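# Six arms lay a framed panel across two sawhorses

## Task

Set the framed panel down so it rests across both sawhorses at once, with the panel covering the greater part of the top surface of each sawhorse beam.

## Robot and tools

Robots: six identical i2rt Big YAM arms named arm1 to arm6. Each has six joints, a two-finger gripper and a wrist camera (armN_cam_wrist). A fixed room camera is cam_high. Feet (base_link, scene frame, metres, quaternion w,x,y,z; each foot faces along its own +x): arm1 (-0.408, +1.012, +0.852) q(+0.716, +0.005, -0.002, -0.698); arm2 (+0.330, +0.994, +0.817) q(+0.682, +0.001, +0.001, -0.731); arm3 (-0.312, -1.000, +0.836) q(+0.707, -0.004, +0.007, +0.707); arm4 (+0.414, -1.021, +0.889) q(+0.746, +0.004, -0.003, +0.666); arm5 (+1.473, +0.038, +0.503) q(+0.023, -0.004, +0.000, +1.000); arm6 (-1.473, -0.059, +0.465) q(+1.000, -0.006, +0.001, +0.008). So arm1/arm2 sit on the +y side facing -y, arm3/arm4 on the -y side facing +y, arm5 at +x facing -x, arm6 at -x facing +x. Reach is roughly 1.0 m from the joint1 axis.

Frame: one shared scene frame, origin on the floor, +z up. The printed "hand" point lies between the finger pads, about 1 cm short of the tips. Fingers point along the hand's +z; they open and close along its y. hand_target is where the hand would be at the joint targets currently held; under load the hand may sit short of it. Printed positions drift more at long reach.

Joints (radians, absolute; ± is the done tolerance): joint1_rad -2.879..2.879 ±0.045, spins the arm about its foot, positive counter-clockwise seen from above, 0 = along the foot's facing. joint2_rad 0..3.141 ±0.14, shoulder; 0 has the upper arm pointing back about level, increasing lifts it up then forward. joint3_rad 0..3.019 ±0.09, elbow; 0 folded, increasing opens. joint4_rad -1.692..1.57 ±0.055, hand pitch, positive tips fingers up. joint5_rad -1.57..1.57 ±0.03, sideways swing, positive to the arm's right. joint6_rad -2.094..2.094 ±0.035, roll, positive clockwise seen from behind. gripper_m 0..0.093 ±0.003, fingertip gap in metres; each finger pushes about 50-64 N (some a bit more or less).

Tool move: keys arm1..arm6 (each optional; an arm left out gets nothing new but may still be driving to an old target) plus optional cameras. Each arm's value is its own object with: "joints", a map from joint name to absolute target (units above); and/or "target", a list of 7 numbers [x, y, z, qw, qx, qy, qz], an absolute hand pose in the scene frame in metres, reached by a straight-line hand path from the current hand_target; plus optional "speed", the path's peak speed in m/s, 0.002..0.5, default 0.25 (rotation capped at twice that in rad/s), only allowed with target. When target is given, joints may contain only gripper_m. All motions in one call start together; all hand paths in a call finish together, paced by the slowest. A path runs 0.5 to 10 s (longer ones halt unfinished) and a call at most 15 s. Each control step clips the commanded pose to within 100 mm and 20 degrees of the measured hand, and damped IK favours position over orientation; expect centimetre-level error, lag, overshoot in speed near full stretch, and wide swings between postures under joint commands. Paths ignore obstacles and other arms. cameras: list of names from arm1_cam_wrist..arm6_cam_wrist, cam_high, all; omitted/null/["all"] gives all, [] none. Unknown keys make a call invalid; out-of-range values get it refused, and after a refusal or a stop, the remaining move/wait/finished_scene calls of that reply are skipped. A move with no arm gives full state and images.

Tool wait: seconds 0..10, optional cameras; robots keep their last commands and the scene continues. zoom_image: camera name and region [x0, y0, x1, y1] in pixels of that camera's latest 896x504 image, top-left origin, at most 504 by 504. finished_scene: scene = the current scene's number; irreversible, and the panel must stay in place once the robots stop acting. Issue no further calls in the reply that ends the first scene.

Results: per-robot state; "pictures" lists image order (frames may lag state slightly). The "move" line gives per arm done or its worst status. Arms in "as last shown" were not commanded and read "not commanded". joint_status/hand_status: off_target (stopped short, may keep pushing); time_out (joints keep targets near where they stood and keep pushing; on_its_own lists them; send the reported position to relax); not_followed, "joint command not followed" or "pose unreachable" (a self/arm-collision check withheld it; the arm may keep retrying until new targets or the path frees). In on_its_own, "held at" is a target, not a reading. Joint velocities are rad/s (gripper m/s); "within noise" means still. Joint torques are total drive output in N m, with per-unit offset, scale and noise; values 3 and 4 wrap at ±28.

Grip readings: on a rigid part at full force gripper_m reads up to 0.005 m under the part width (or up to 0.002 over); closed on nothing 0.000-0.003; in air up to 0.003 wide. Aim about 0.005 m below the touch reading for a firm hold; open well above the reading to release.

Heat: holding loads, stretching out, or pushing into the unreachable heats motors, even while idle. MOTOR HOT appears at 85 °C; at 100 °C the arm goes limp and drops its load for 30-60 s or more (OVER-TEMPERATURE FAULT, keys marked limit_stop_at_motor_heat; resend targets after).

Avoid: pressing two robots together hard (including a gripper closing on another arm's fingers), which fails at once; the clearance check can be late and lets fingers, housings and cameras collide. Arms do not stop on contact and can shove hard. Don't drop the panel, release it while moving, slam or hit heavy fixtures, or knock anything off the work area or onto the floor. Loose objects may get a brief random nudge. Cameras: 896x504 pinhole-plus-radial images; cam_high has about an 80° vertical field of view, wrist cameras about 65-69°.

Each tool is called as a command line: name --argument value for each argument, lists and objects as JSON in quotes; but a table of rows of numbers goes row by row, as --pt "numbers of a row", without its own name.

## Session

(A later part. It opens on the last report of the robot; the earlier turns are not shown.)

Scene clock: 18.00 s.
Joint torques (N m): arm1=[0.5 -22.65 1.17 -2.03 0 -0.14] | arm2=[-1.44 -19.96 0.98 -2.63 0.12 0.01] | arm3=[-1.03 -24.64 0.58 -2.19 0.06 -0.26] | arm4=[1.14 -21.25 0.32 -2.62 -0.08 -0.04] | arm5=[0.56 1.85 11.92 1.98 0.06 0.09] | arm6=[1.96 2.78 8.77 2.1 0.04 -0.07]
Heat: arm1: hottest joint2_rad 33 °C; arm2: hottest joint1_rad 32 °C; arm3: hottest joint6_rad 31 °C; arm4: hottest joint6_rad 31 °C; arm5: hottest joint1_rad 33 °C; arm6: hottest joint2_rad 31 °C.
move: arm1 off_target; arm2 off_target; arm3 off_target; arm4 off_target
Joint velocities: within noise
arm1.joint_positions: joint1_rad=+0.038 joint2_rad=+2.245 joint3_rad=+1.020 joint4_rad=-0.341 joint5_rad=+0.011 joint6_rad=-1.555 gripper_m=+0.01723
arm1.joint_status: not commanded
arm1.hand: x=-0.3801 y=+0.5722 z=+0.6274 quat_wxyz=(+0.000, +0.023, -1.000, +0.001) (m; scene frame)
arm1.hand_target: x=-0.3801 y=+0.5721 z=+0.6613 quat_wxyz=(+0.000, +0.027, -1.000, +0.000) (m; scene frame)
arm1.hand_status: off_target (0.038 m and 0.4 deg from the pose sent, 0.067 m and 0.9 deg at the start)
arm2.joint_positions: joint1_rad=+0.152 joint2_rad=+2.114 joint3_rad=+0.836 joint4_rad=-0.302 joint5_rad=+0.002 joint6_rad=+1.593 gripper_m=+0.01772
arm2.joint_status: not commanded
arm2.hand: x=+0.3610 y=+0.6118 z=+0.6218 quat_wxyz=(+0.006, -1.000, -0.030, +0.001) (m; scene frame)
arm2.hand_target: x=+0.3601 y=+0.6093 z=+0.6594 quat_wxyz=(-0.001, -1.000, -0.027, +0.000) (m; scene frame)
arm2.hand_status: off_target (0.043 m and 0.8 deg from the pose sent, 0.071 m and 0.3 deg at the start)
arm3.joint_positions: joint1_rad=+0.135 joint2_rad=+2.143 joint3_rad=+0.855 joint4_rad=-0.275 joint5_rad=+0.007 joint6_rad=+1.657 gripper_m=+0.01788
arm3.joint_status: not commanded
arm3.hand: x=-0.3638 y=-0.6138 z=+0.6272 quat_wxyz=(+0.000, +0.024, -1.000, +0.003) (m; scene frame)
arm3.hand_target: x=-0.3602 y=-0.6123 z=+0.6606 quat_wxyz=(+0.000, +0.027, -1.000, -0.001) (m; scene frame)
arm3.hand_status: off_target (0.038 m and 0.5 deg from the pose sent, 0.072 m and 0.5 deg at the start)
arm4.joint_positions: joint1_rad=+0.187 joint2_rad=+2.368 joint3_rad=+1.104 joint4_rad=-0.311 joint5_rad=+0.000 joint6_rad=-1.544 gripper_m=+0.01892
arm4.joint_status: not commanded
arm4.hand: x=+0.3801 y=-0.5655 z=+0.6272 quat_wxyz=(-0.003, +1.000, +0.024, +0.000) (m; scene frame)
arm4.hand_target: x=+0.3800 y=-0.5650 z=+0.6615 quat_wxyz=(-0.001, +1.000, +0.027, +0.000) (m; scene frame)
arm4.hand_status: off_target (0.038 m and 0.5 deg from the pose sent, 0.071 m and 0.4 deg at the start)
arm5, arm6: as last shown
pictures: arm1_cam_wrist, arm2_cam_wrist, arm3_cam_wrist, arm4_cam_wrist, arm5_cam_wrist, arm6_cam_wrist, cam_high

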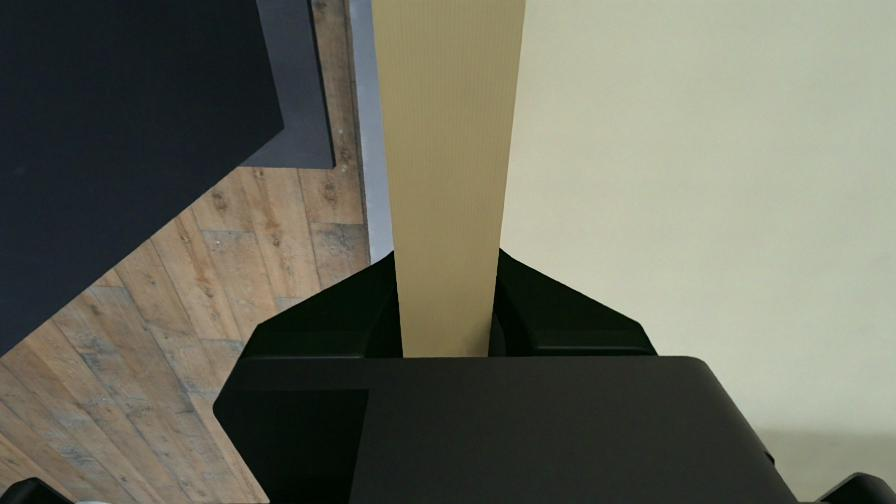

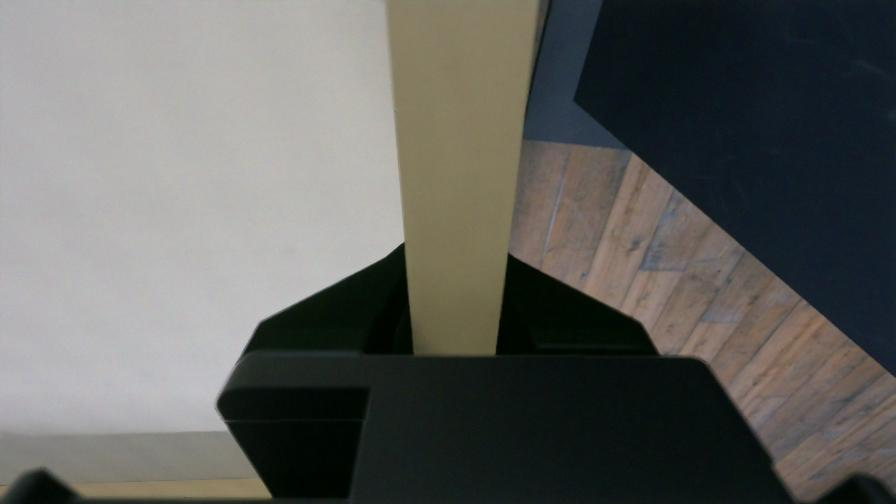

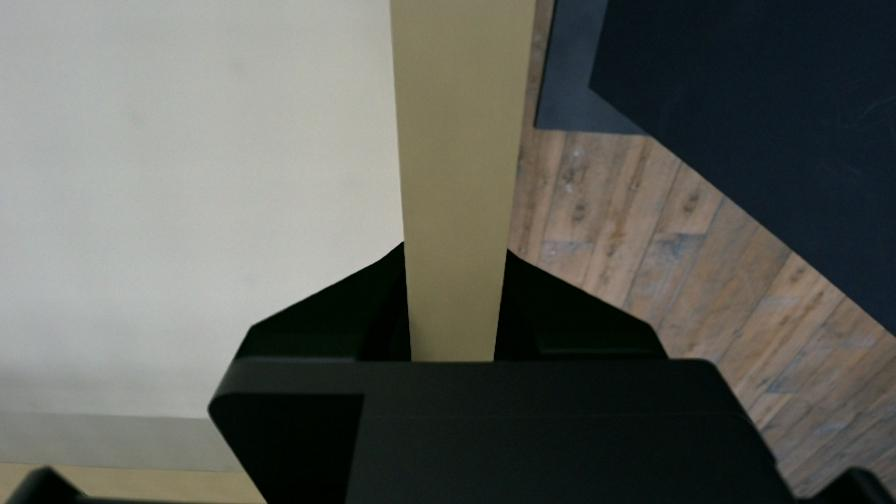

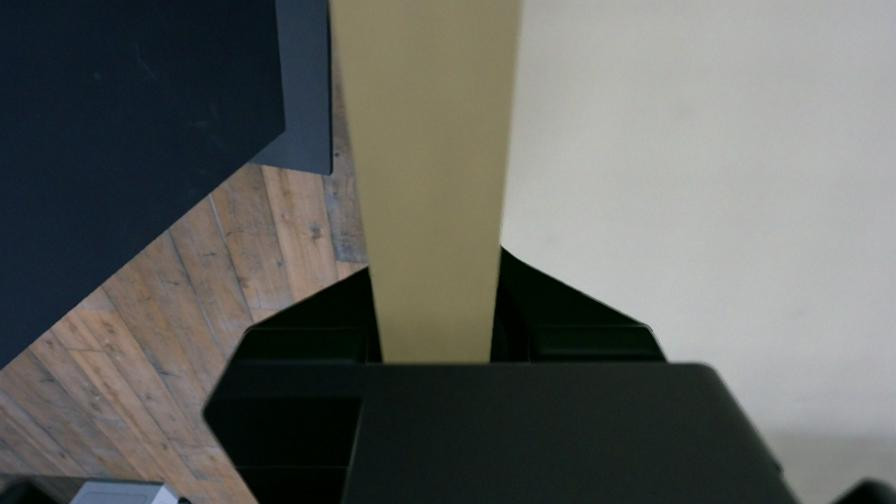

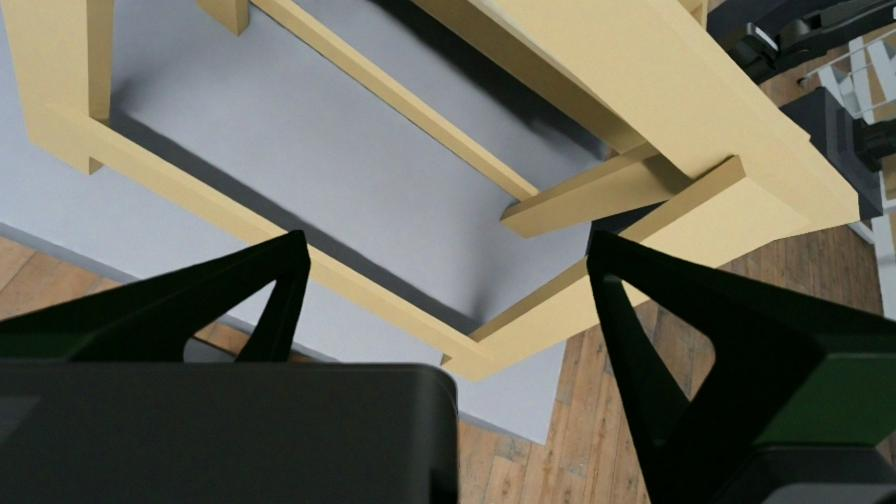

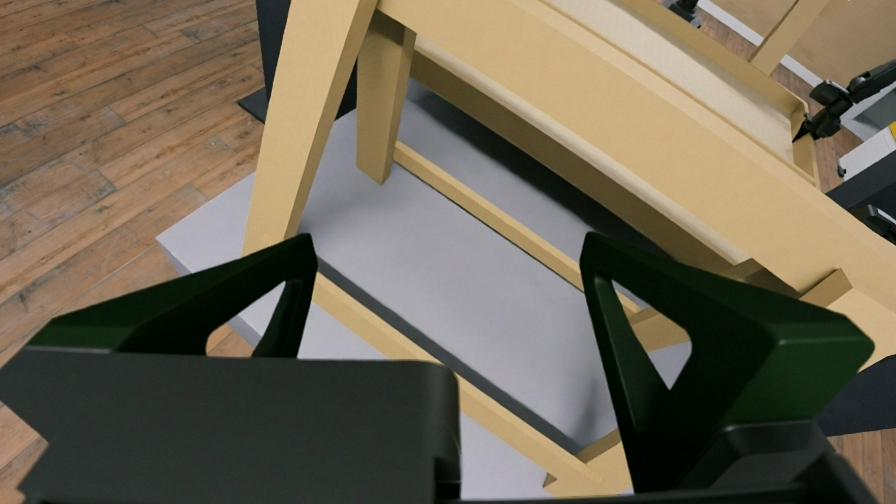

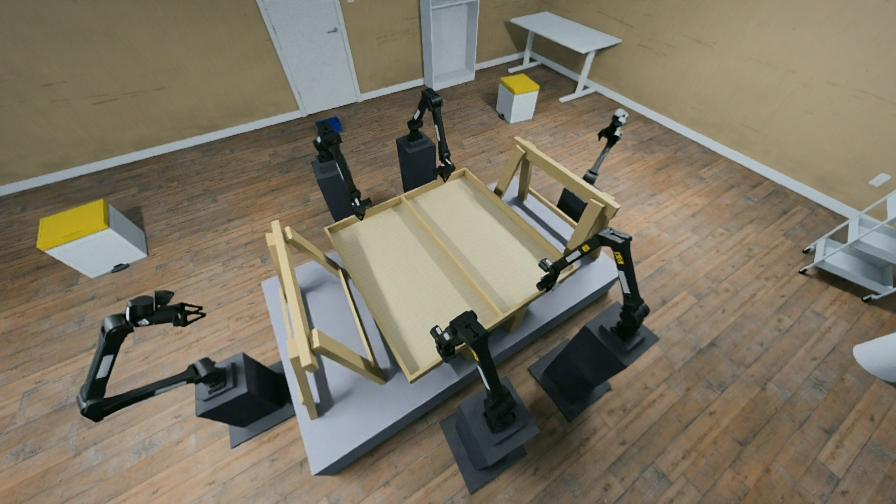

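move --arm1 '{"target":[-0.38,0.590,1.14,0,0,1,0],"speed":0.1}' --arm2 '{"target":[0.36,0.592,1.14,0,1,0,0],"speed":0.1}' --arm3 '{"target":[-0.36,-0.592,1.14,0,0,1,0],"speed":0.1}' --arm4 '{"target":[0.38,-0.590,1.14,0,1,0,0],"speed":0.1}' --arm5 '{"target":[1.1,0,0.56,0,0.707,0.707,0],"speed":0.3}' --arm6 '{"target":[-1.1,0,0.56,0,0.707,-0.707,0],"speed":0.3}'

Scene clock: 25.03 s.
Joint torques (N m): arm1=[0.09 -18.55 16.91 -4.38 0.19 0.09] | arm2=[-2.49 -13.98 19.85 -3.14 0.33 0.27] | arm3=[-1.14 -16.73 19.81 -2.69 0.84 -0.01] | arm4=[1.08 -16.15 17.22 -5.44 0.06 0.39] | arm5=[1.03 -9.82 11.1 0.76 -0.01 -0.09] | arm6=[2.37 -9.99 7.8 0.87 0.07 -0.2]
Heat: arm1: hottest joint2_rad 34 °C; arm2: hottest joint1_rad 32 °C; arm3: hottest joint2_rad 31 °C; arm4: hottest joint6_rad 31 °C; arm5: hottest joint1_rad 33 °C; arm6: hottest joint2_rad 31 °C.
move: arm1 off_target; arm2 off_target; arm3 off_target; arm4 off_target; arm5 off_target; arm6 done
Joint velocities: within noise
arm1.joint_positions: joint1_rad=+0.058 joint2_rad=+1.502 joint3_rad=+1.354 joint4_rad=-1.474 joint5_rad=+0.005 joint6_rad=-1.511 gripper_m=+0.01865
arm1.joint_status: not commanded
arm1.hand: x=-0.3758 y=+0.5843 z=+1.0603 quat_wxyz=(-0.001, +0.011, -1.000, -0.027) (m; scene frame)
arm1.hand_target: x=-0.3800 y=+0.5936 z=+1.1338 quat_wxyz=(-0.001, +0.000, -1.000, +0.004) (m; scene frame)
arm1.hand_status: off_target (0.080 m and 3.4 deg from the pose sent, 0.513 m and 2.7 deg at the start; pose on its path clipped on 22 of 172 steps)
arm2.joint_positions: joint1_rad=+0.160 joint2_rad=+1.425 joint3_rad=+1.335 joint4_rad=-1.590 joint5_rad=-0.004 joint6_rad=+1.618 gripper_m=+0.02145
arm2.joint_status: not commanded
arm2.hand: x=+0.3660 y=+0.6078 z=+1.0504 quat_wxyz=(+0.056, -0.998, -0.022, +0.002) (m; scene frame)
arm2.hand_target: x=+0.3599 y=+0.6011 z=+1.1336 quat_wxyz=(-0.013, -1.000, +0.000, -0.002) (m; scene frame)
arm2.hand_status: off_target (0.091 m and 6.9 deg from the pose sent, 0.519 m and 3.5 deg at the start; pose on its path clipped on 41 of 172 steps; a joint's target at an end of its range on 18 of 172 steps)
arm3.joint_positions: joint1_rad=+0.140 joint2_rad=+1.420 joint3_rad=+1.337 joint4_rad=-1.579 joint5_rad=-0.013 joint6_rad=+1.686 gripper_m=+0.02013
arm3.joint_status: not commanded
arm3.hand: x=-0.3662 y=-0.6100 z=+1.0668 quat_wxyz=(+0.003, +0.012, -0.998, +0.054) (m; scene frame)
arm3.hand_target: x=-0.3598 y=-0.5988 z=+1.1361 quat_wxyz=(+0.001, +0.000, -1.000, -0.002) (m; scene frame)
arm3.hand_status: off_target (0.076 m and 6.3 deg from the pose sent, 0.513 m and 2.8 deg at the start; pose on its path clipped on 4 of 172 steps)
arm4.joint_positions: joint1_rad=+0.192 joint2_rad=+1.536 joint3_rad=+1.299 joint4_rad=-1.375 joint5_rad=-0.005 joint6_rad=-1.526 gripper_m=+0.02027
arm4.joint_status: not commanded
arm4.hand: x=+0.3790 y=-0.5865 z=+1.0666 quat_wxyz=(+0.016, +1.000, +0.017, -0.002) (m; scene frame)
arm4.hand_target: x=+0.3802 y=-0.5927 z=+1.1350 quat_wxyz=(-0.004, +1.000, +0.000, -0.001) (m; scene frame)
arm4.hand_status: off_target (0.074 m and 2.7 deg from the pose sent, 0.513 m and 2.8 deg at the start)
arm5.joint_positions: joint1_rad=+0.142 joint2_rad=+1.453 joint3_rad=+0.880 joint4_rad=-1.005 joint5_rad=-0.002 joint6_rad=-1.454 gripper_m=+0.09396
arm5.joint_status: not commanded
arm5.hand: x=+1.1106 y=+0.0032 z=+0.5591 quat_wxyz=(+0.006, +0.715, +0.699, +0.006) (m; scene frame)
arm5.hand_target: x=+1.1003 y=+0.0000 z=+0.5601 quat_wxyz=(+0.000, +0.707, +0.707, +0.000) (m; scene frame)
arm5.hand_status: off_target (0.011 m and 1.5 deg from the pose sent, 0.493 m and 78.1 deg at the start)
arm6.joint_positions: joint1_rad=+0.127 joint2_rad=+1.417 joint3_rad=+0.956 joint4_rad=-1.117 joint5_rad=-0.013 joint6_rad=-1.408 gripper_m=+0.09396
arm6.joint_status: not commanded
arm6.hand: x=-1.1063 y=-0.0034 z=+0.5603 quat_wxyz=(+0.004, +0.700, -0.714, -0.004) (m; scene frame)
arm6.hand_target: x=-1.1000 y=+0.0000 z=+0.5601 quat_wxyz=(+0.000, +0.707, -0.707, +0.000) (m; scene frame)
arm6.hand_status: done (0.007 m and 1.3 deg from the pose sent, 0.511 m and 78.6 deg at the start)
pictures: arm1_cam_wrist, arm2_cam_wrist, arm3_cam_wrist, arm4_cam_wrist, arm5_cam_wrist, arm6_cam_wrist, cam_high

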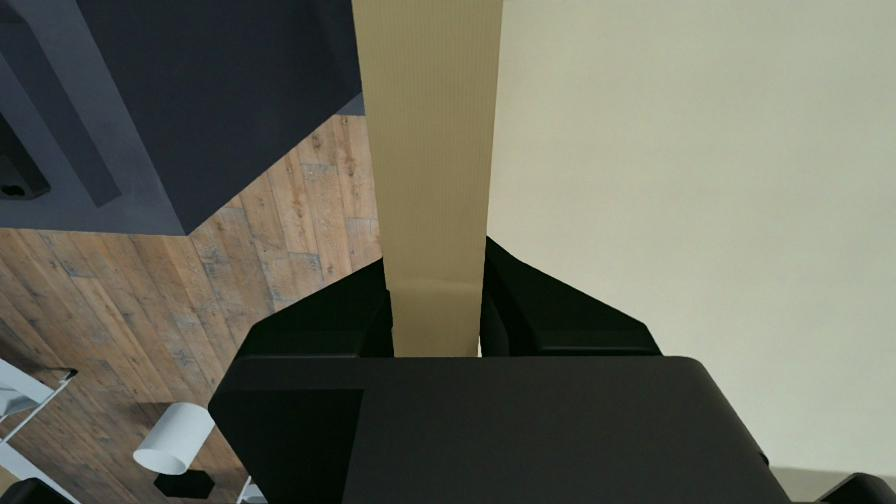

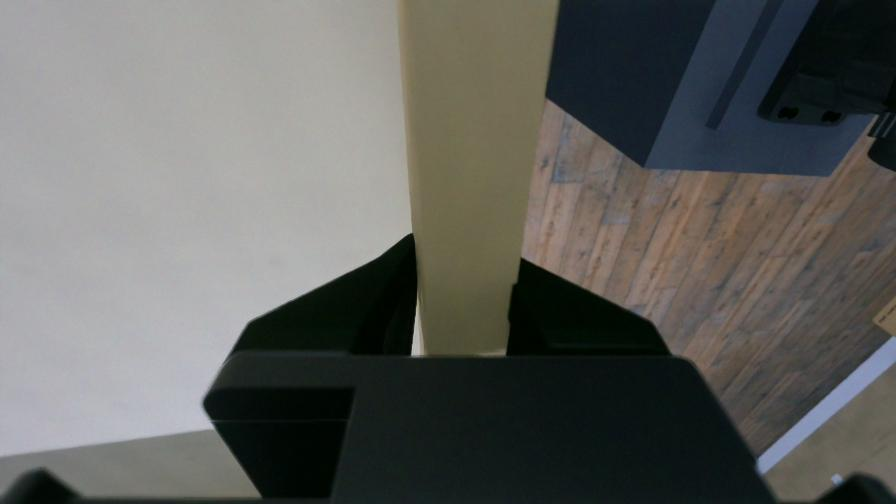

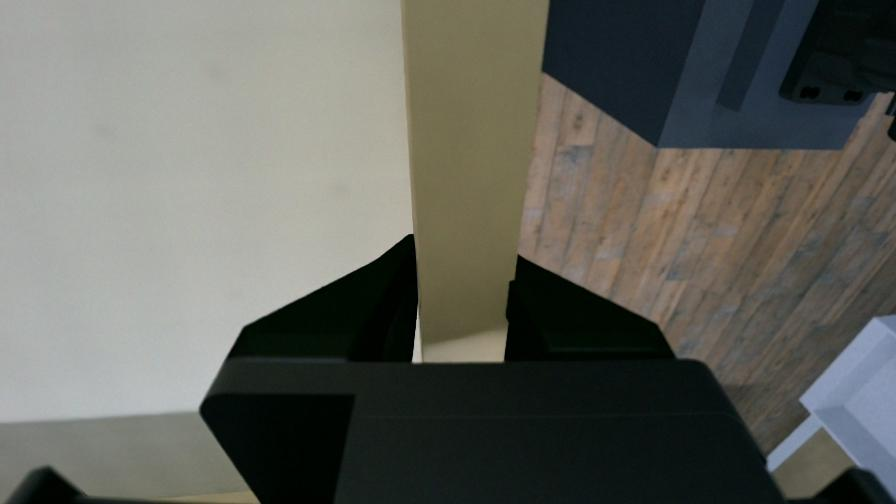

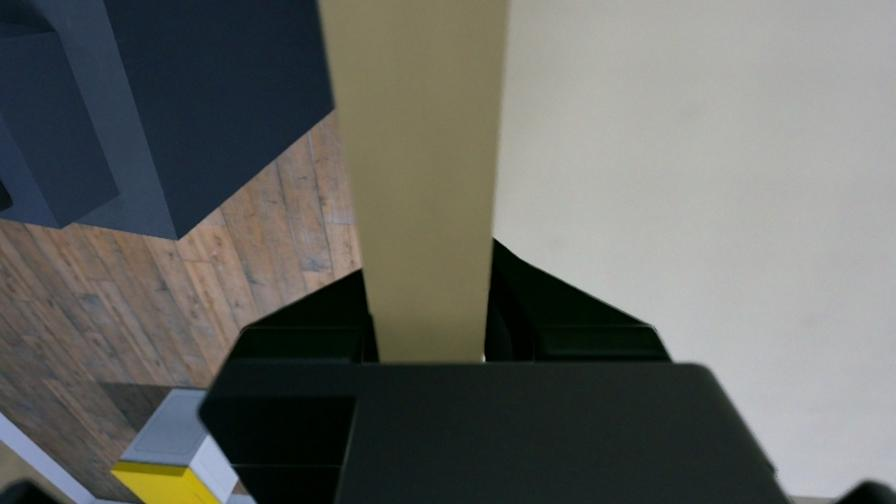

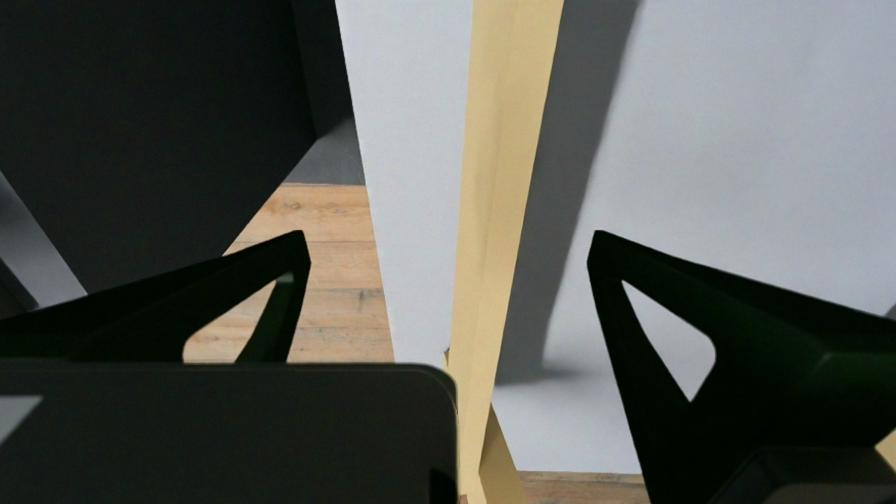

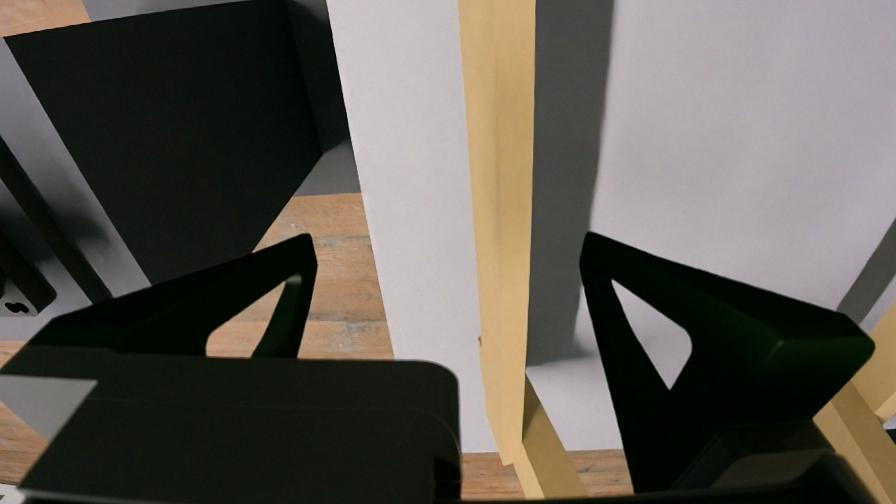

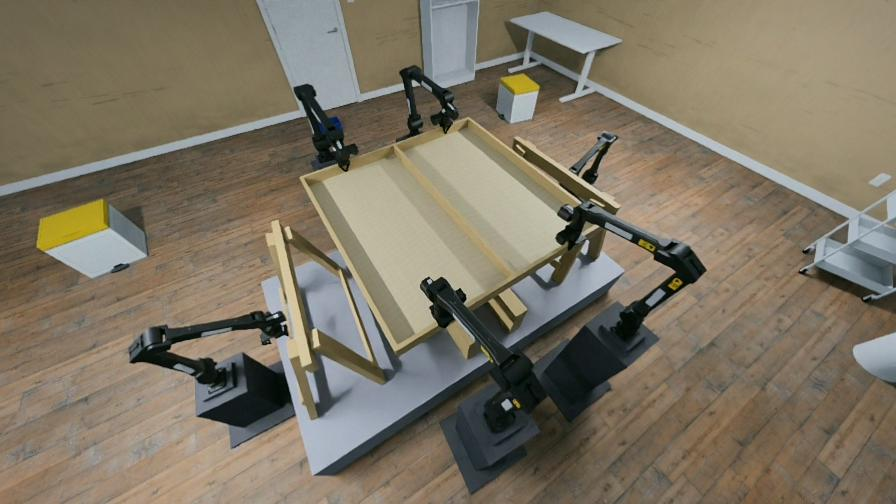

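move --arm5 '{"target":[1.072,0,0.42,0,0.707,0.707,0],"speed":0.2}' --arm6 '{"target":[-1.06,0,0.42,0,0.707,-0.707,0],"speed":0.2}' --cameras '["arm5_cam_wrist","arm6_cam_wrist"]'

zoom_image --camera "cam_high" --region '[240, 90, 640, 430]'

Scene clock: 27.17 s.
Joint torques (N m): arm1=[0.03 -18.49 16.85 -4.41 0.19 0.09] | arm2=[-2.49 -13.92 19.99 -3.14 0.33 0.27] | arm3=[-1.08 -16.73 19.86 -2.69 0.84 -0.01] | arm4=[1.2 -16.09 17.25 -5.48 0.07 0.38] | arm5=[0.5 -12.57 7.24 0.81 -0.02 -0.08] | arm6=[1.55 -13.33 6.31 0.9 0.07 -0.2]
Heat: arm1: hottest joint2_rad 34 °C; arm2: hottest joint1_rad 32 °C; arm3: hottest joint2_rad 31 °C; arm4: hottest joint6_rad 31 °C; arm5: hottest joint1_rad 33 °C; arm6: hottest joint2_rad 31 °C.
move: arm5 done; arm6 done
Joint velocities: within noise
arm1, arm2, arm4: as last shown
arm1.joint_positions: joint1_rad=+0.058 joint2_rad=+1.502 joint3_rad=+1.355 joint4_rad=-1.475 joint5_rad=+0.005 joint6_rad=-1.511 gripper_m=+0.01865
arm1.hand: x=-0.3758 y=+0.5842 z=+1.0605 quat_wxyz=(-0.001, +0.011, -1.000, -0.027) (m; scene frame)
arm2.joint_positions: joint1_rad=+0.160 joint2_rad=+1.425 joint3_rad=+1.335 joint4_rad=-1.591 joint5_rad=-0.004 joint6_rad=+1.618 gripper_m=+0.02145
arm2.hand: x=+0.3660 y=+0.6078 z=+1.0505 quat_wxyz=(+0.056, -0.998, -0.022, +0.002) (m; scene frame)
arm3.joint_positions: joint1_rad=+0.140 joint2_rad=+1.420 joint3_rad=+1.338 joint4_rad=-1.580 joint5_rad=-0.013 joint6_rad=+1.686 gripper_m=+0.02015
arm3.joint_status: not commanded
arm3.hand: x=-0.3662 y=-0.6099 z=+1.0669 quat_wxyz=(+0.003, +0.012, -0.998, +0.054) (m; scene frame)
arm3.hand_target: x=-0.3598 y=-0.5988 z=+1.1362 quat_wxyz=(+0.001, +0.000, -1.000, -0.002) (m; scene frame)
arm3.hand_status: not commanded
arm4.joint_positions: joint1_rad=+0.192 joint2_rad=+1.536 joint3_rad=+1.299 joint4_rad=-1.375 joint5_rad=-0.005 joint6_rad=-1.526 gripper_m=+0.02028
arm4.hand_target: x=+0.3802 y=-0.5927 z=+1.1350 quat_wxyz=(-0.005, +1.000, +0.000, -0.001) (m; scene frame)
arm5.joint_positions: joint1_rad=+0.142 joint2_rad=+1.802 joint3_rad=+0.857 joint4_rad=-0.618 joint5_rad=-0.002 joint6_rad=-1.462 gripper_m=+0.09396
arm5.joint_status: not commanded
arm5.hand: x=+1.0754 y=-0.0003 z=+0.4254 quat_wxyz=(+0.001, +0.712, +0.702, +0.000) (m; scene frame)
arm5.hand_target: x=+1.0723 y=+0.0000 z=+0.4200 quat_wxyz=(+0.000, +0.707, +0.707, +0.000) (m; scene frame)
arm5.hand_status: done (0.006 m and 0.8 deg from the pose sent, 0.144 m and 1.6 deg at the start)
arm6.joint_positions: joint1_rad=+0.127 joint2_rad=+1.755 joint3_rad=+0.913 joint4_rad=-0.742 joint5_rad=-0.012 joint6_rad=-1.419 gripper_m=+0.09396
arm6.joint_status: not commanded
arm6.hand: x=-1.0690 y=+0.0004 z=+0.4205 quat_wxyz=(+0.006, +0.704, -0.710, -0.006) (m; scene frame)
arm6.hand_target: x=-1.0601 y=-0.0001 z=+0.4201 quat_wxyz=(+0.000, +0.707, -0.707, +0.000) (m; scene frame)
arm6.hand_status: done (0.009 m and 1.1 deg from the pose sent, 0.148 m and 1.3 deg at the start)
pictures: arm5_cam_wrist, arm6_cam_wrist

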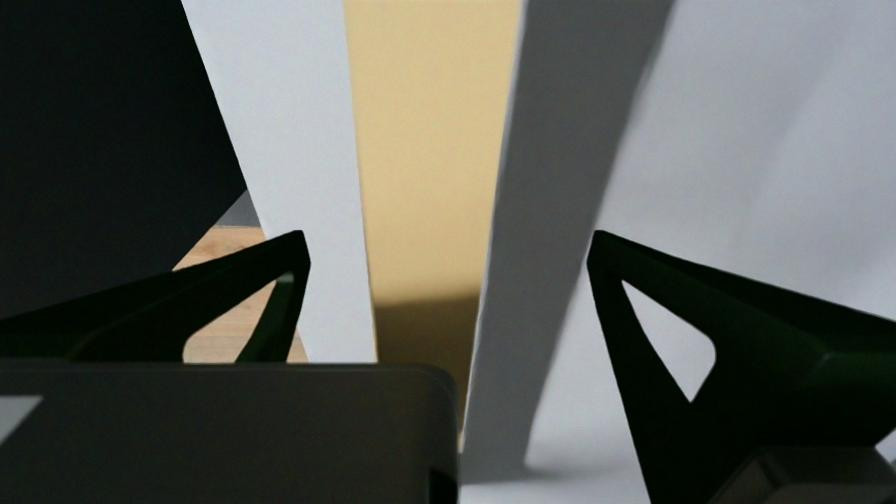

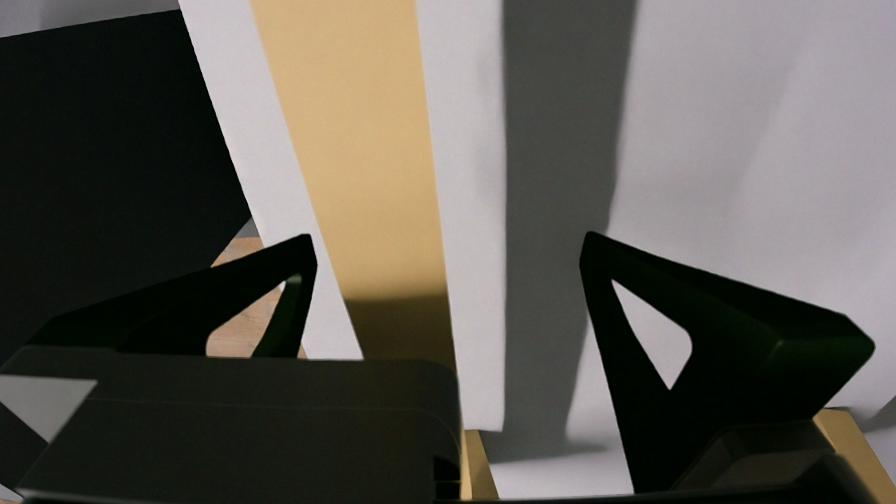

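This scene's latest camera images include none from cam_high. They are from: arm5_cam_wrist, arm6_cam_wrist. cam_high's image comes with the result of a call that names it in "cameras".

move --arm5 '{"target":[1.073,0,0.40,0,0.707,0.707,0],"speed":0.2}' --arm6 '{"target":[-1.076,0,0.40,0,0.707,-0.707,0],"speed":0.2}'

zoom_image --camera "cam_high" --region '[240, 90, 640, 430]'

Scene clock: 28.73 s.
Joint torques (N m): arm1=[0.03 -18.49 16.84 -4.41 0.19 0.09] | arm2=[-2.55 -13.98 20.01 -3.14 0.33 0.27] | arm3=[-1.14 -16.73 19.81 -2.67 0.84 0] | arm4=[1.2 -16.15 17.21 -5.45 0.05 0.39] | arm5=[0.44 -12.34 6.2 0.94 -0.02 -0.07] | arm6=[1.96 -12.57 4.92 0.94 0.06 -0.14]
Heat: arm1: hottest joint2_rad 34 °C; arm2: hottest joint3_rad 33 °C; arm3: hottest joint2_rad 31 °C; arm4: hottest joint3_rad 31 °C; arm5: hottest joint1_rad 33 °C; arm6: hottest joint2_rad 31 °C.
move: arm5 done; arm6 done
Joint velocities: within noise
arm1, arm2, arm3, arm4: as last shown
arm5.joint_positions: joint1_rad=+0.142 joint2_rad=+1.845 joint3_rad=+0.857 joint4_rad=-0.566 joint5_rad=-0.002 joint6_rad=-1.463 gripper_m=+0.09396
arm5.joint_status: not commanded
arm5.hand: x=+1.0718 y=-0.0006 z=+0.4093 quat_wxyz=(-0.002, +0.712, +0.702, -0.004) (m; scene frame)
arm5.hand_target: x=+1.0733 y=+0.0000 z=+0.4002 quat_wxyz=(+0.000, +0.707, +0.707, +0.000) (m; scene frame)
arm5.hand_status: done (0.009 m and 0.9 deg from the pose sent, 0.026 m and 0.8 deg at the start)
arm6.joint_positions: joint1_rad=+0.127 joint2_rad=+1.766 joint3_rad=+0.870 joint4_rad=-0.668 joint5_rad=-0.012 joint6_rad=-1.419 gripper_m=+0.09396
arm6.joint_status: not commanded
arm6.hand: x=-1.0755 y=-0.0007 z=+0.4061 quat_wxyz=(-0.002, +0.704, -0.710, +0.000) (m; scene frame)
arm6.hand_target: x=-1.0760 y=+0.0000 z=+0.4001 quat_wxyz=(+0.000, +0.707, -0.707, +0.000) (m; scene frame)
arm6.hand_status: done (0.006 m and 0.5 deg from the pose sent, 0.022 m and 1.1 deg at the start)
pictures: arm1_cam_wrist, arm2_cam_wrist, arm3_cam_wrist, arm4_cam_wrist, arm5_cam_wrist, arm6_cam_wrist, cam_high

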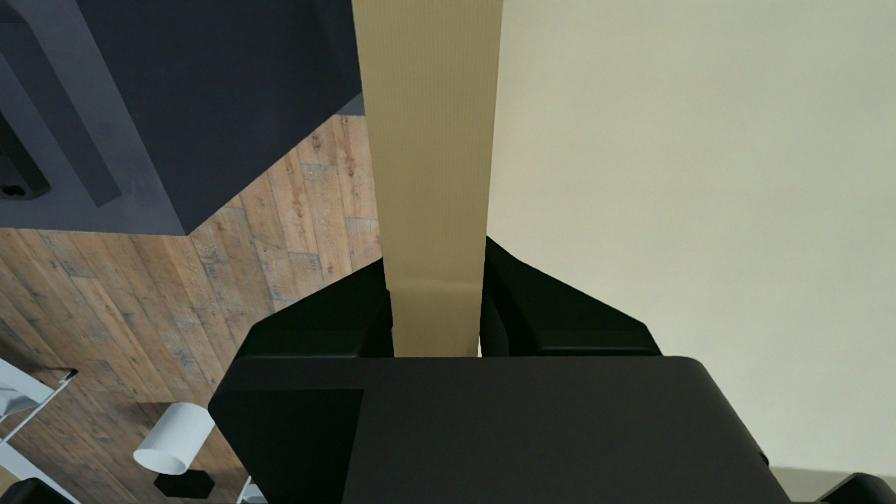

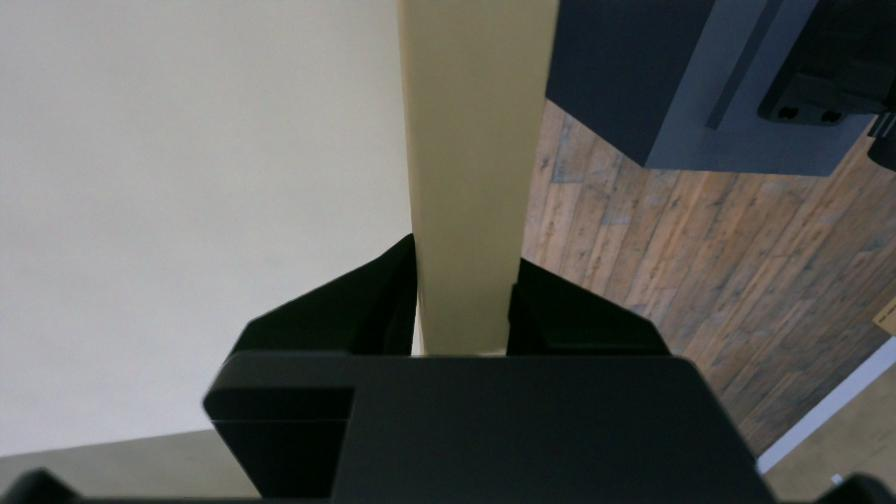

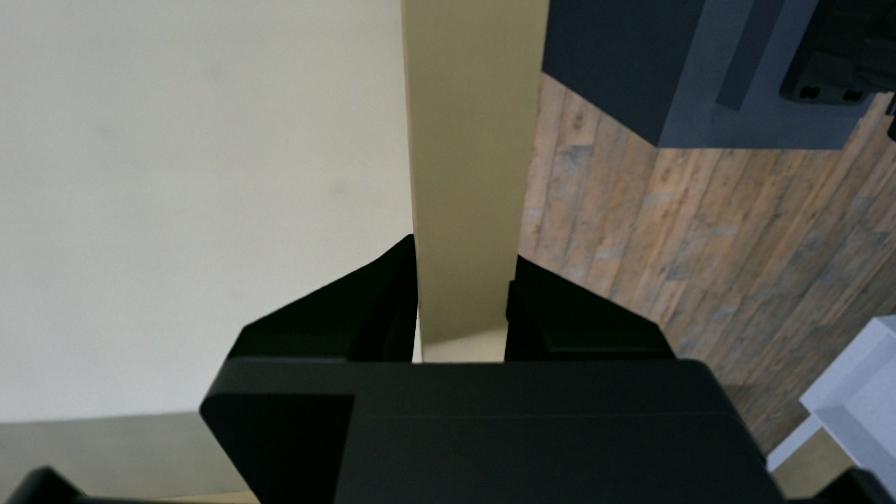

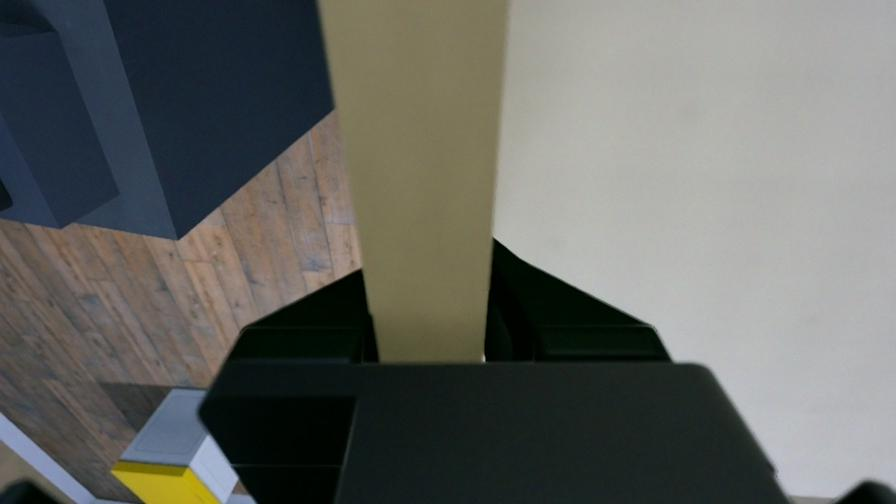

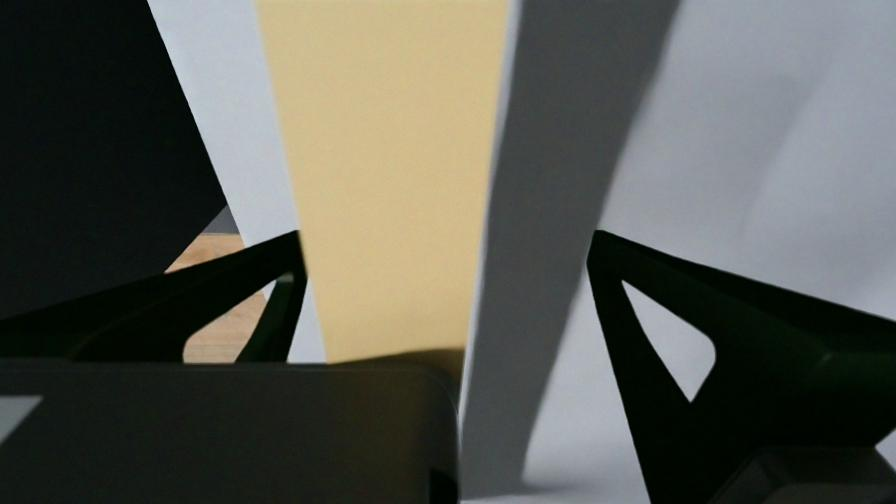

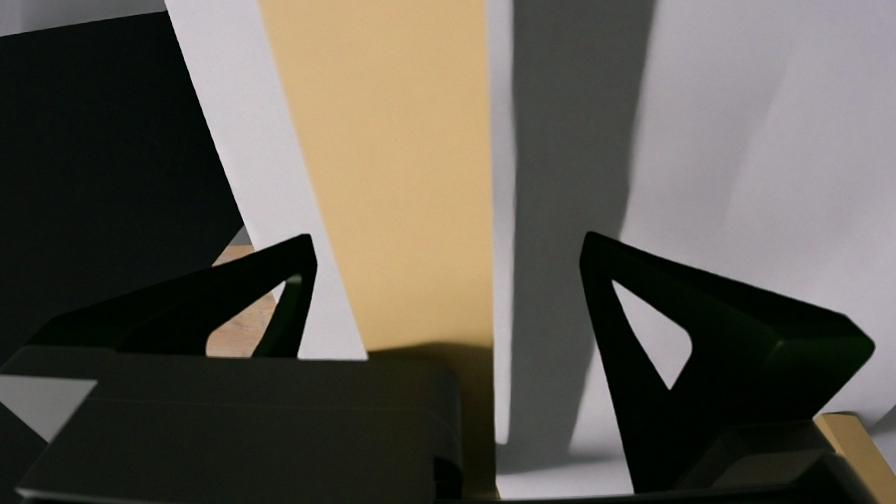

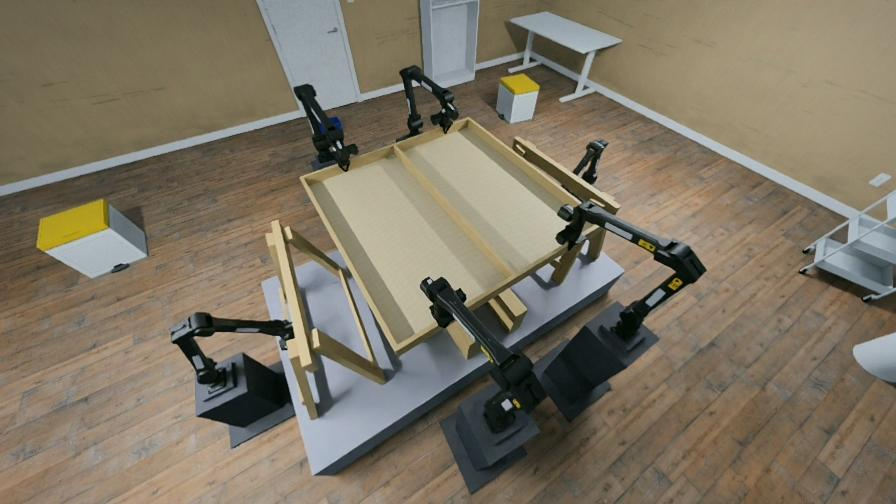

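Scaled by 1.260.

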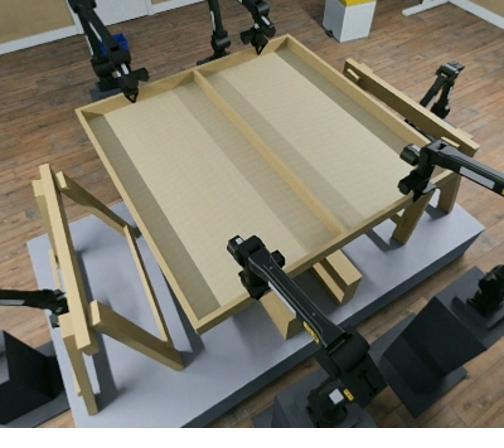

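move --arm5 '{"target":[1.087,0,0.395,0,0.707,0.707,0],"speed":0.1}' --arm6 '{"target":[-1.083,0,0.395,0,0.707,-0.707,0],"speed":0.1}' --cameras '[]'

move --arm5 '{"joints":{"gripper_m":0.01}}' --arm6 '{"joints":{"gripper_m":0.01}}' --cameras '["arm5_cam_wrist","arm6_cam_wrist"]'

Scene clock: 30.03 s.
Joint torques (N m): arm1=[0.03 -18.49 16.84 -4.41 0.19 0.09] | arm2=[-2.49 -13.92 19.99 -3.12 0.33 0.27] | arm3=[-1.14 -16.73 19.82 -2.67 0.84 -0.01] | arm4=[1.14 -16.09 17.24 -5.42 0.06 0.39] | arm5=[0.73 -12.51 3.89 0.8 -0.03 -0.03] | arm6=[2.2 -12.45 3.97 1.14 0.07 -0.12]
Heat: arm1: hottest joint2_rad 34 °C; arm2: hottest joint3_rad 34 °C; arm3: hottest joint3_rad 32 °C; arm4: hottest joint3_rad 31 °C; arm5: hottest joint1_rad 33 °C; arm6: hottest joint2_rad 31 °C.
move: arm5 off_target; arm6 done
Joint velocities: within noise
arm1, arm2, arm3, arm4: as last shown
arm5.joint_positions: joint1_rad=+0.142 joint2_rad=+1.837 joint3_rad=+0.842 joint4_rad=-0.528 joint5_rad=-0.002 joint6_rad=-1.463 gripper_m=+0.09396
arm5.joint_status: not commanded
arm5.hand: x=+1.0693 y=-0.0009 z=+0.4091 quat_wxyz=(-0.011, +0.712, +0.702, -0.016) (m; scene frame)
arm5.hand_target: x=+1.0871 y=+0.0001 z=+0.3958 quat_wxyz=(+0.000, +0.707, +0.707, +0.000) (m; scene frame)
arm5.hand_status: off_target (0.023 m and 2.3 deg from the pose sent, 0.021 m and 0.9 deg at the start)
arm6.joint_positions: joint1_rad=+0.127 joint2_rad=+1.766 joint3_rad=+0.859 joint4_rad=-0.652 joint5_rad=-0.012 joint6_rad=-1.419 gripper_m=+0.09396
arm6.joint_status: not commanded
arm6.hand: x=-1.0780 y=-0.0011 z=+0.4033 quat_wxyz=(-0.004, +0.704, -0.710, +0.002) (m; scene frame)
arm6.hand_target: x=-1.0832 y=-0.0001 z=+0.3952 quat_wxyz=(+0.000, +0.707, -0.707, +0.000) (m; scene frame)
arm6.hand_status: done (0.010 m and 0.7 deg from the pose sent, 0.013 m and 0.5 deg at the start)
pictures: none
No camera images: "cameras" was empty.

Scene clock: 30.87 s.
Joint torques (N m): arm1=[0.03 -18.55 16.85 -4.42 0.19 0.09] | arm2=[-2.43 -13.98 19.99 -3.12 0.33 0.27] | arm3=[-1.08 -16.73 19.82 -2.67 0.84 -0.01] | arm4=[1.26 -16.09 17.25 -5.44 0.06 0.39] | arm5=[0.73 -10.93 6.13 1.8 0.04 -0.24] | arm6=[2.32 -11.87 4.75 1.61 0.64 0.49]
Heat: arm1: hottest joint2_rad 34 °C; arm2: hottest joint3_rad 35 °C; arm3: hottest joint2_rad 32 °C; arm4: hottest joint3_rad 31 °C; arm5: hottest joint1_rad 33 °C; arm6: hottest joint2_rad 31 °C.
move: arm5 off_target; arm6 off_target
Joint velocities: within noise
arm1, arm2, arm3, arm4: as last shown
arm5.joint_positions: joint1_rad=+0.143 joint2_rad=+1.824 joint3_rad=+0.815 joint4_rad=-0.559 joint5_rad=-0.003 joint6_rad=-1.440 gripper_m=+0.02780
arm5.joint_status: gripper_m off_target (ended at +0.02783, target +0.01000)
arm5.hand: x=+1.0895 y=+0.0007 z=+0.4083 quat_wxyz=(+0.004, +0.719, +0.695, +0.001) (m; scene frame)
arm5.hand_target: x=+1.0871 y=+0.0000 z=+0.3958 quat_wxyz=(+0.000, +0.707, +0.707, +0.000) (m; scene frame)
arm5.hand_status: not commanded
arm6.joint_positions: joint1_rad=+0.128 joint2_rad=+1.760 joint3_rad=+0.849 joint4_rad=-0.665 joint5_rad=-0.026 joint6_rad=-1.480 gripper_m=+0.02917
arm6.joint_status: gripper_m off_target (ended at +0.02920, target +0.01000)
arm6.hand: x=-1.0857 y=+0.0010 z=+0.4031 quat_wxyz=(-0.001, +0.726, -0.688, -0.009) (m; scene frame)
arm6.hand_target: x=-1.0831 y=+0.0000 z=+0.3953 quat_wxyz=(+0.000, +0.707, -0.707, +0.000) (m; scene frame)
arm6.hand_status: not commanded
pictures: arm5_cam_wrist, arm6_cam_wrist

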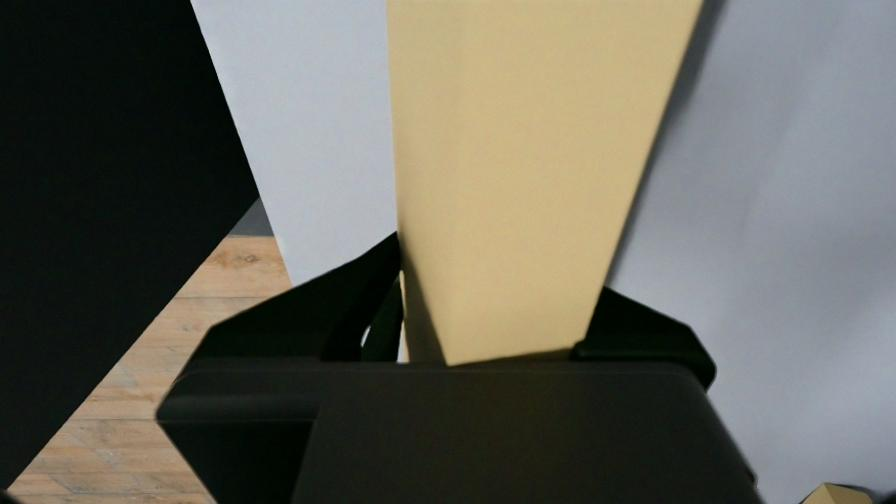

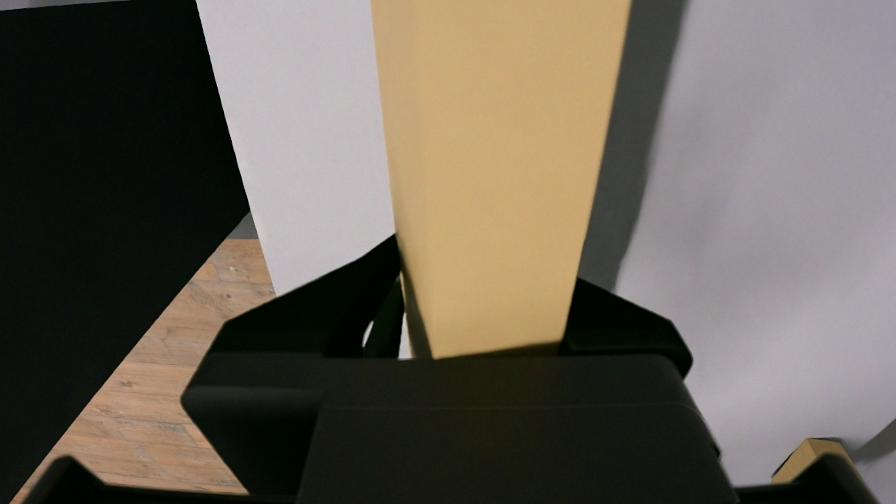

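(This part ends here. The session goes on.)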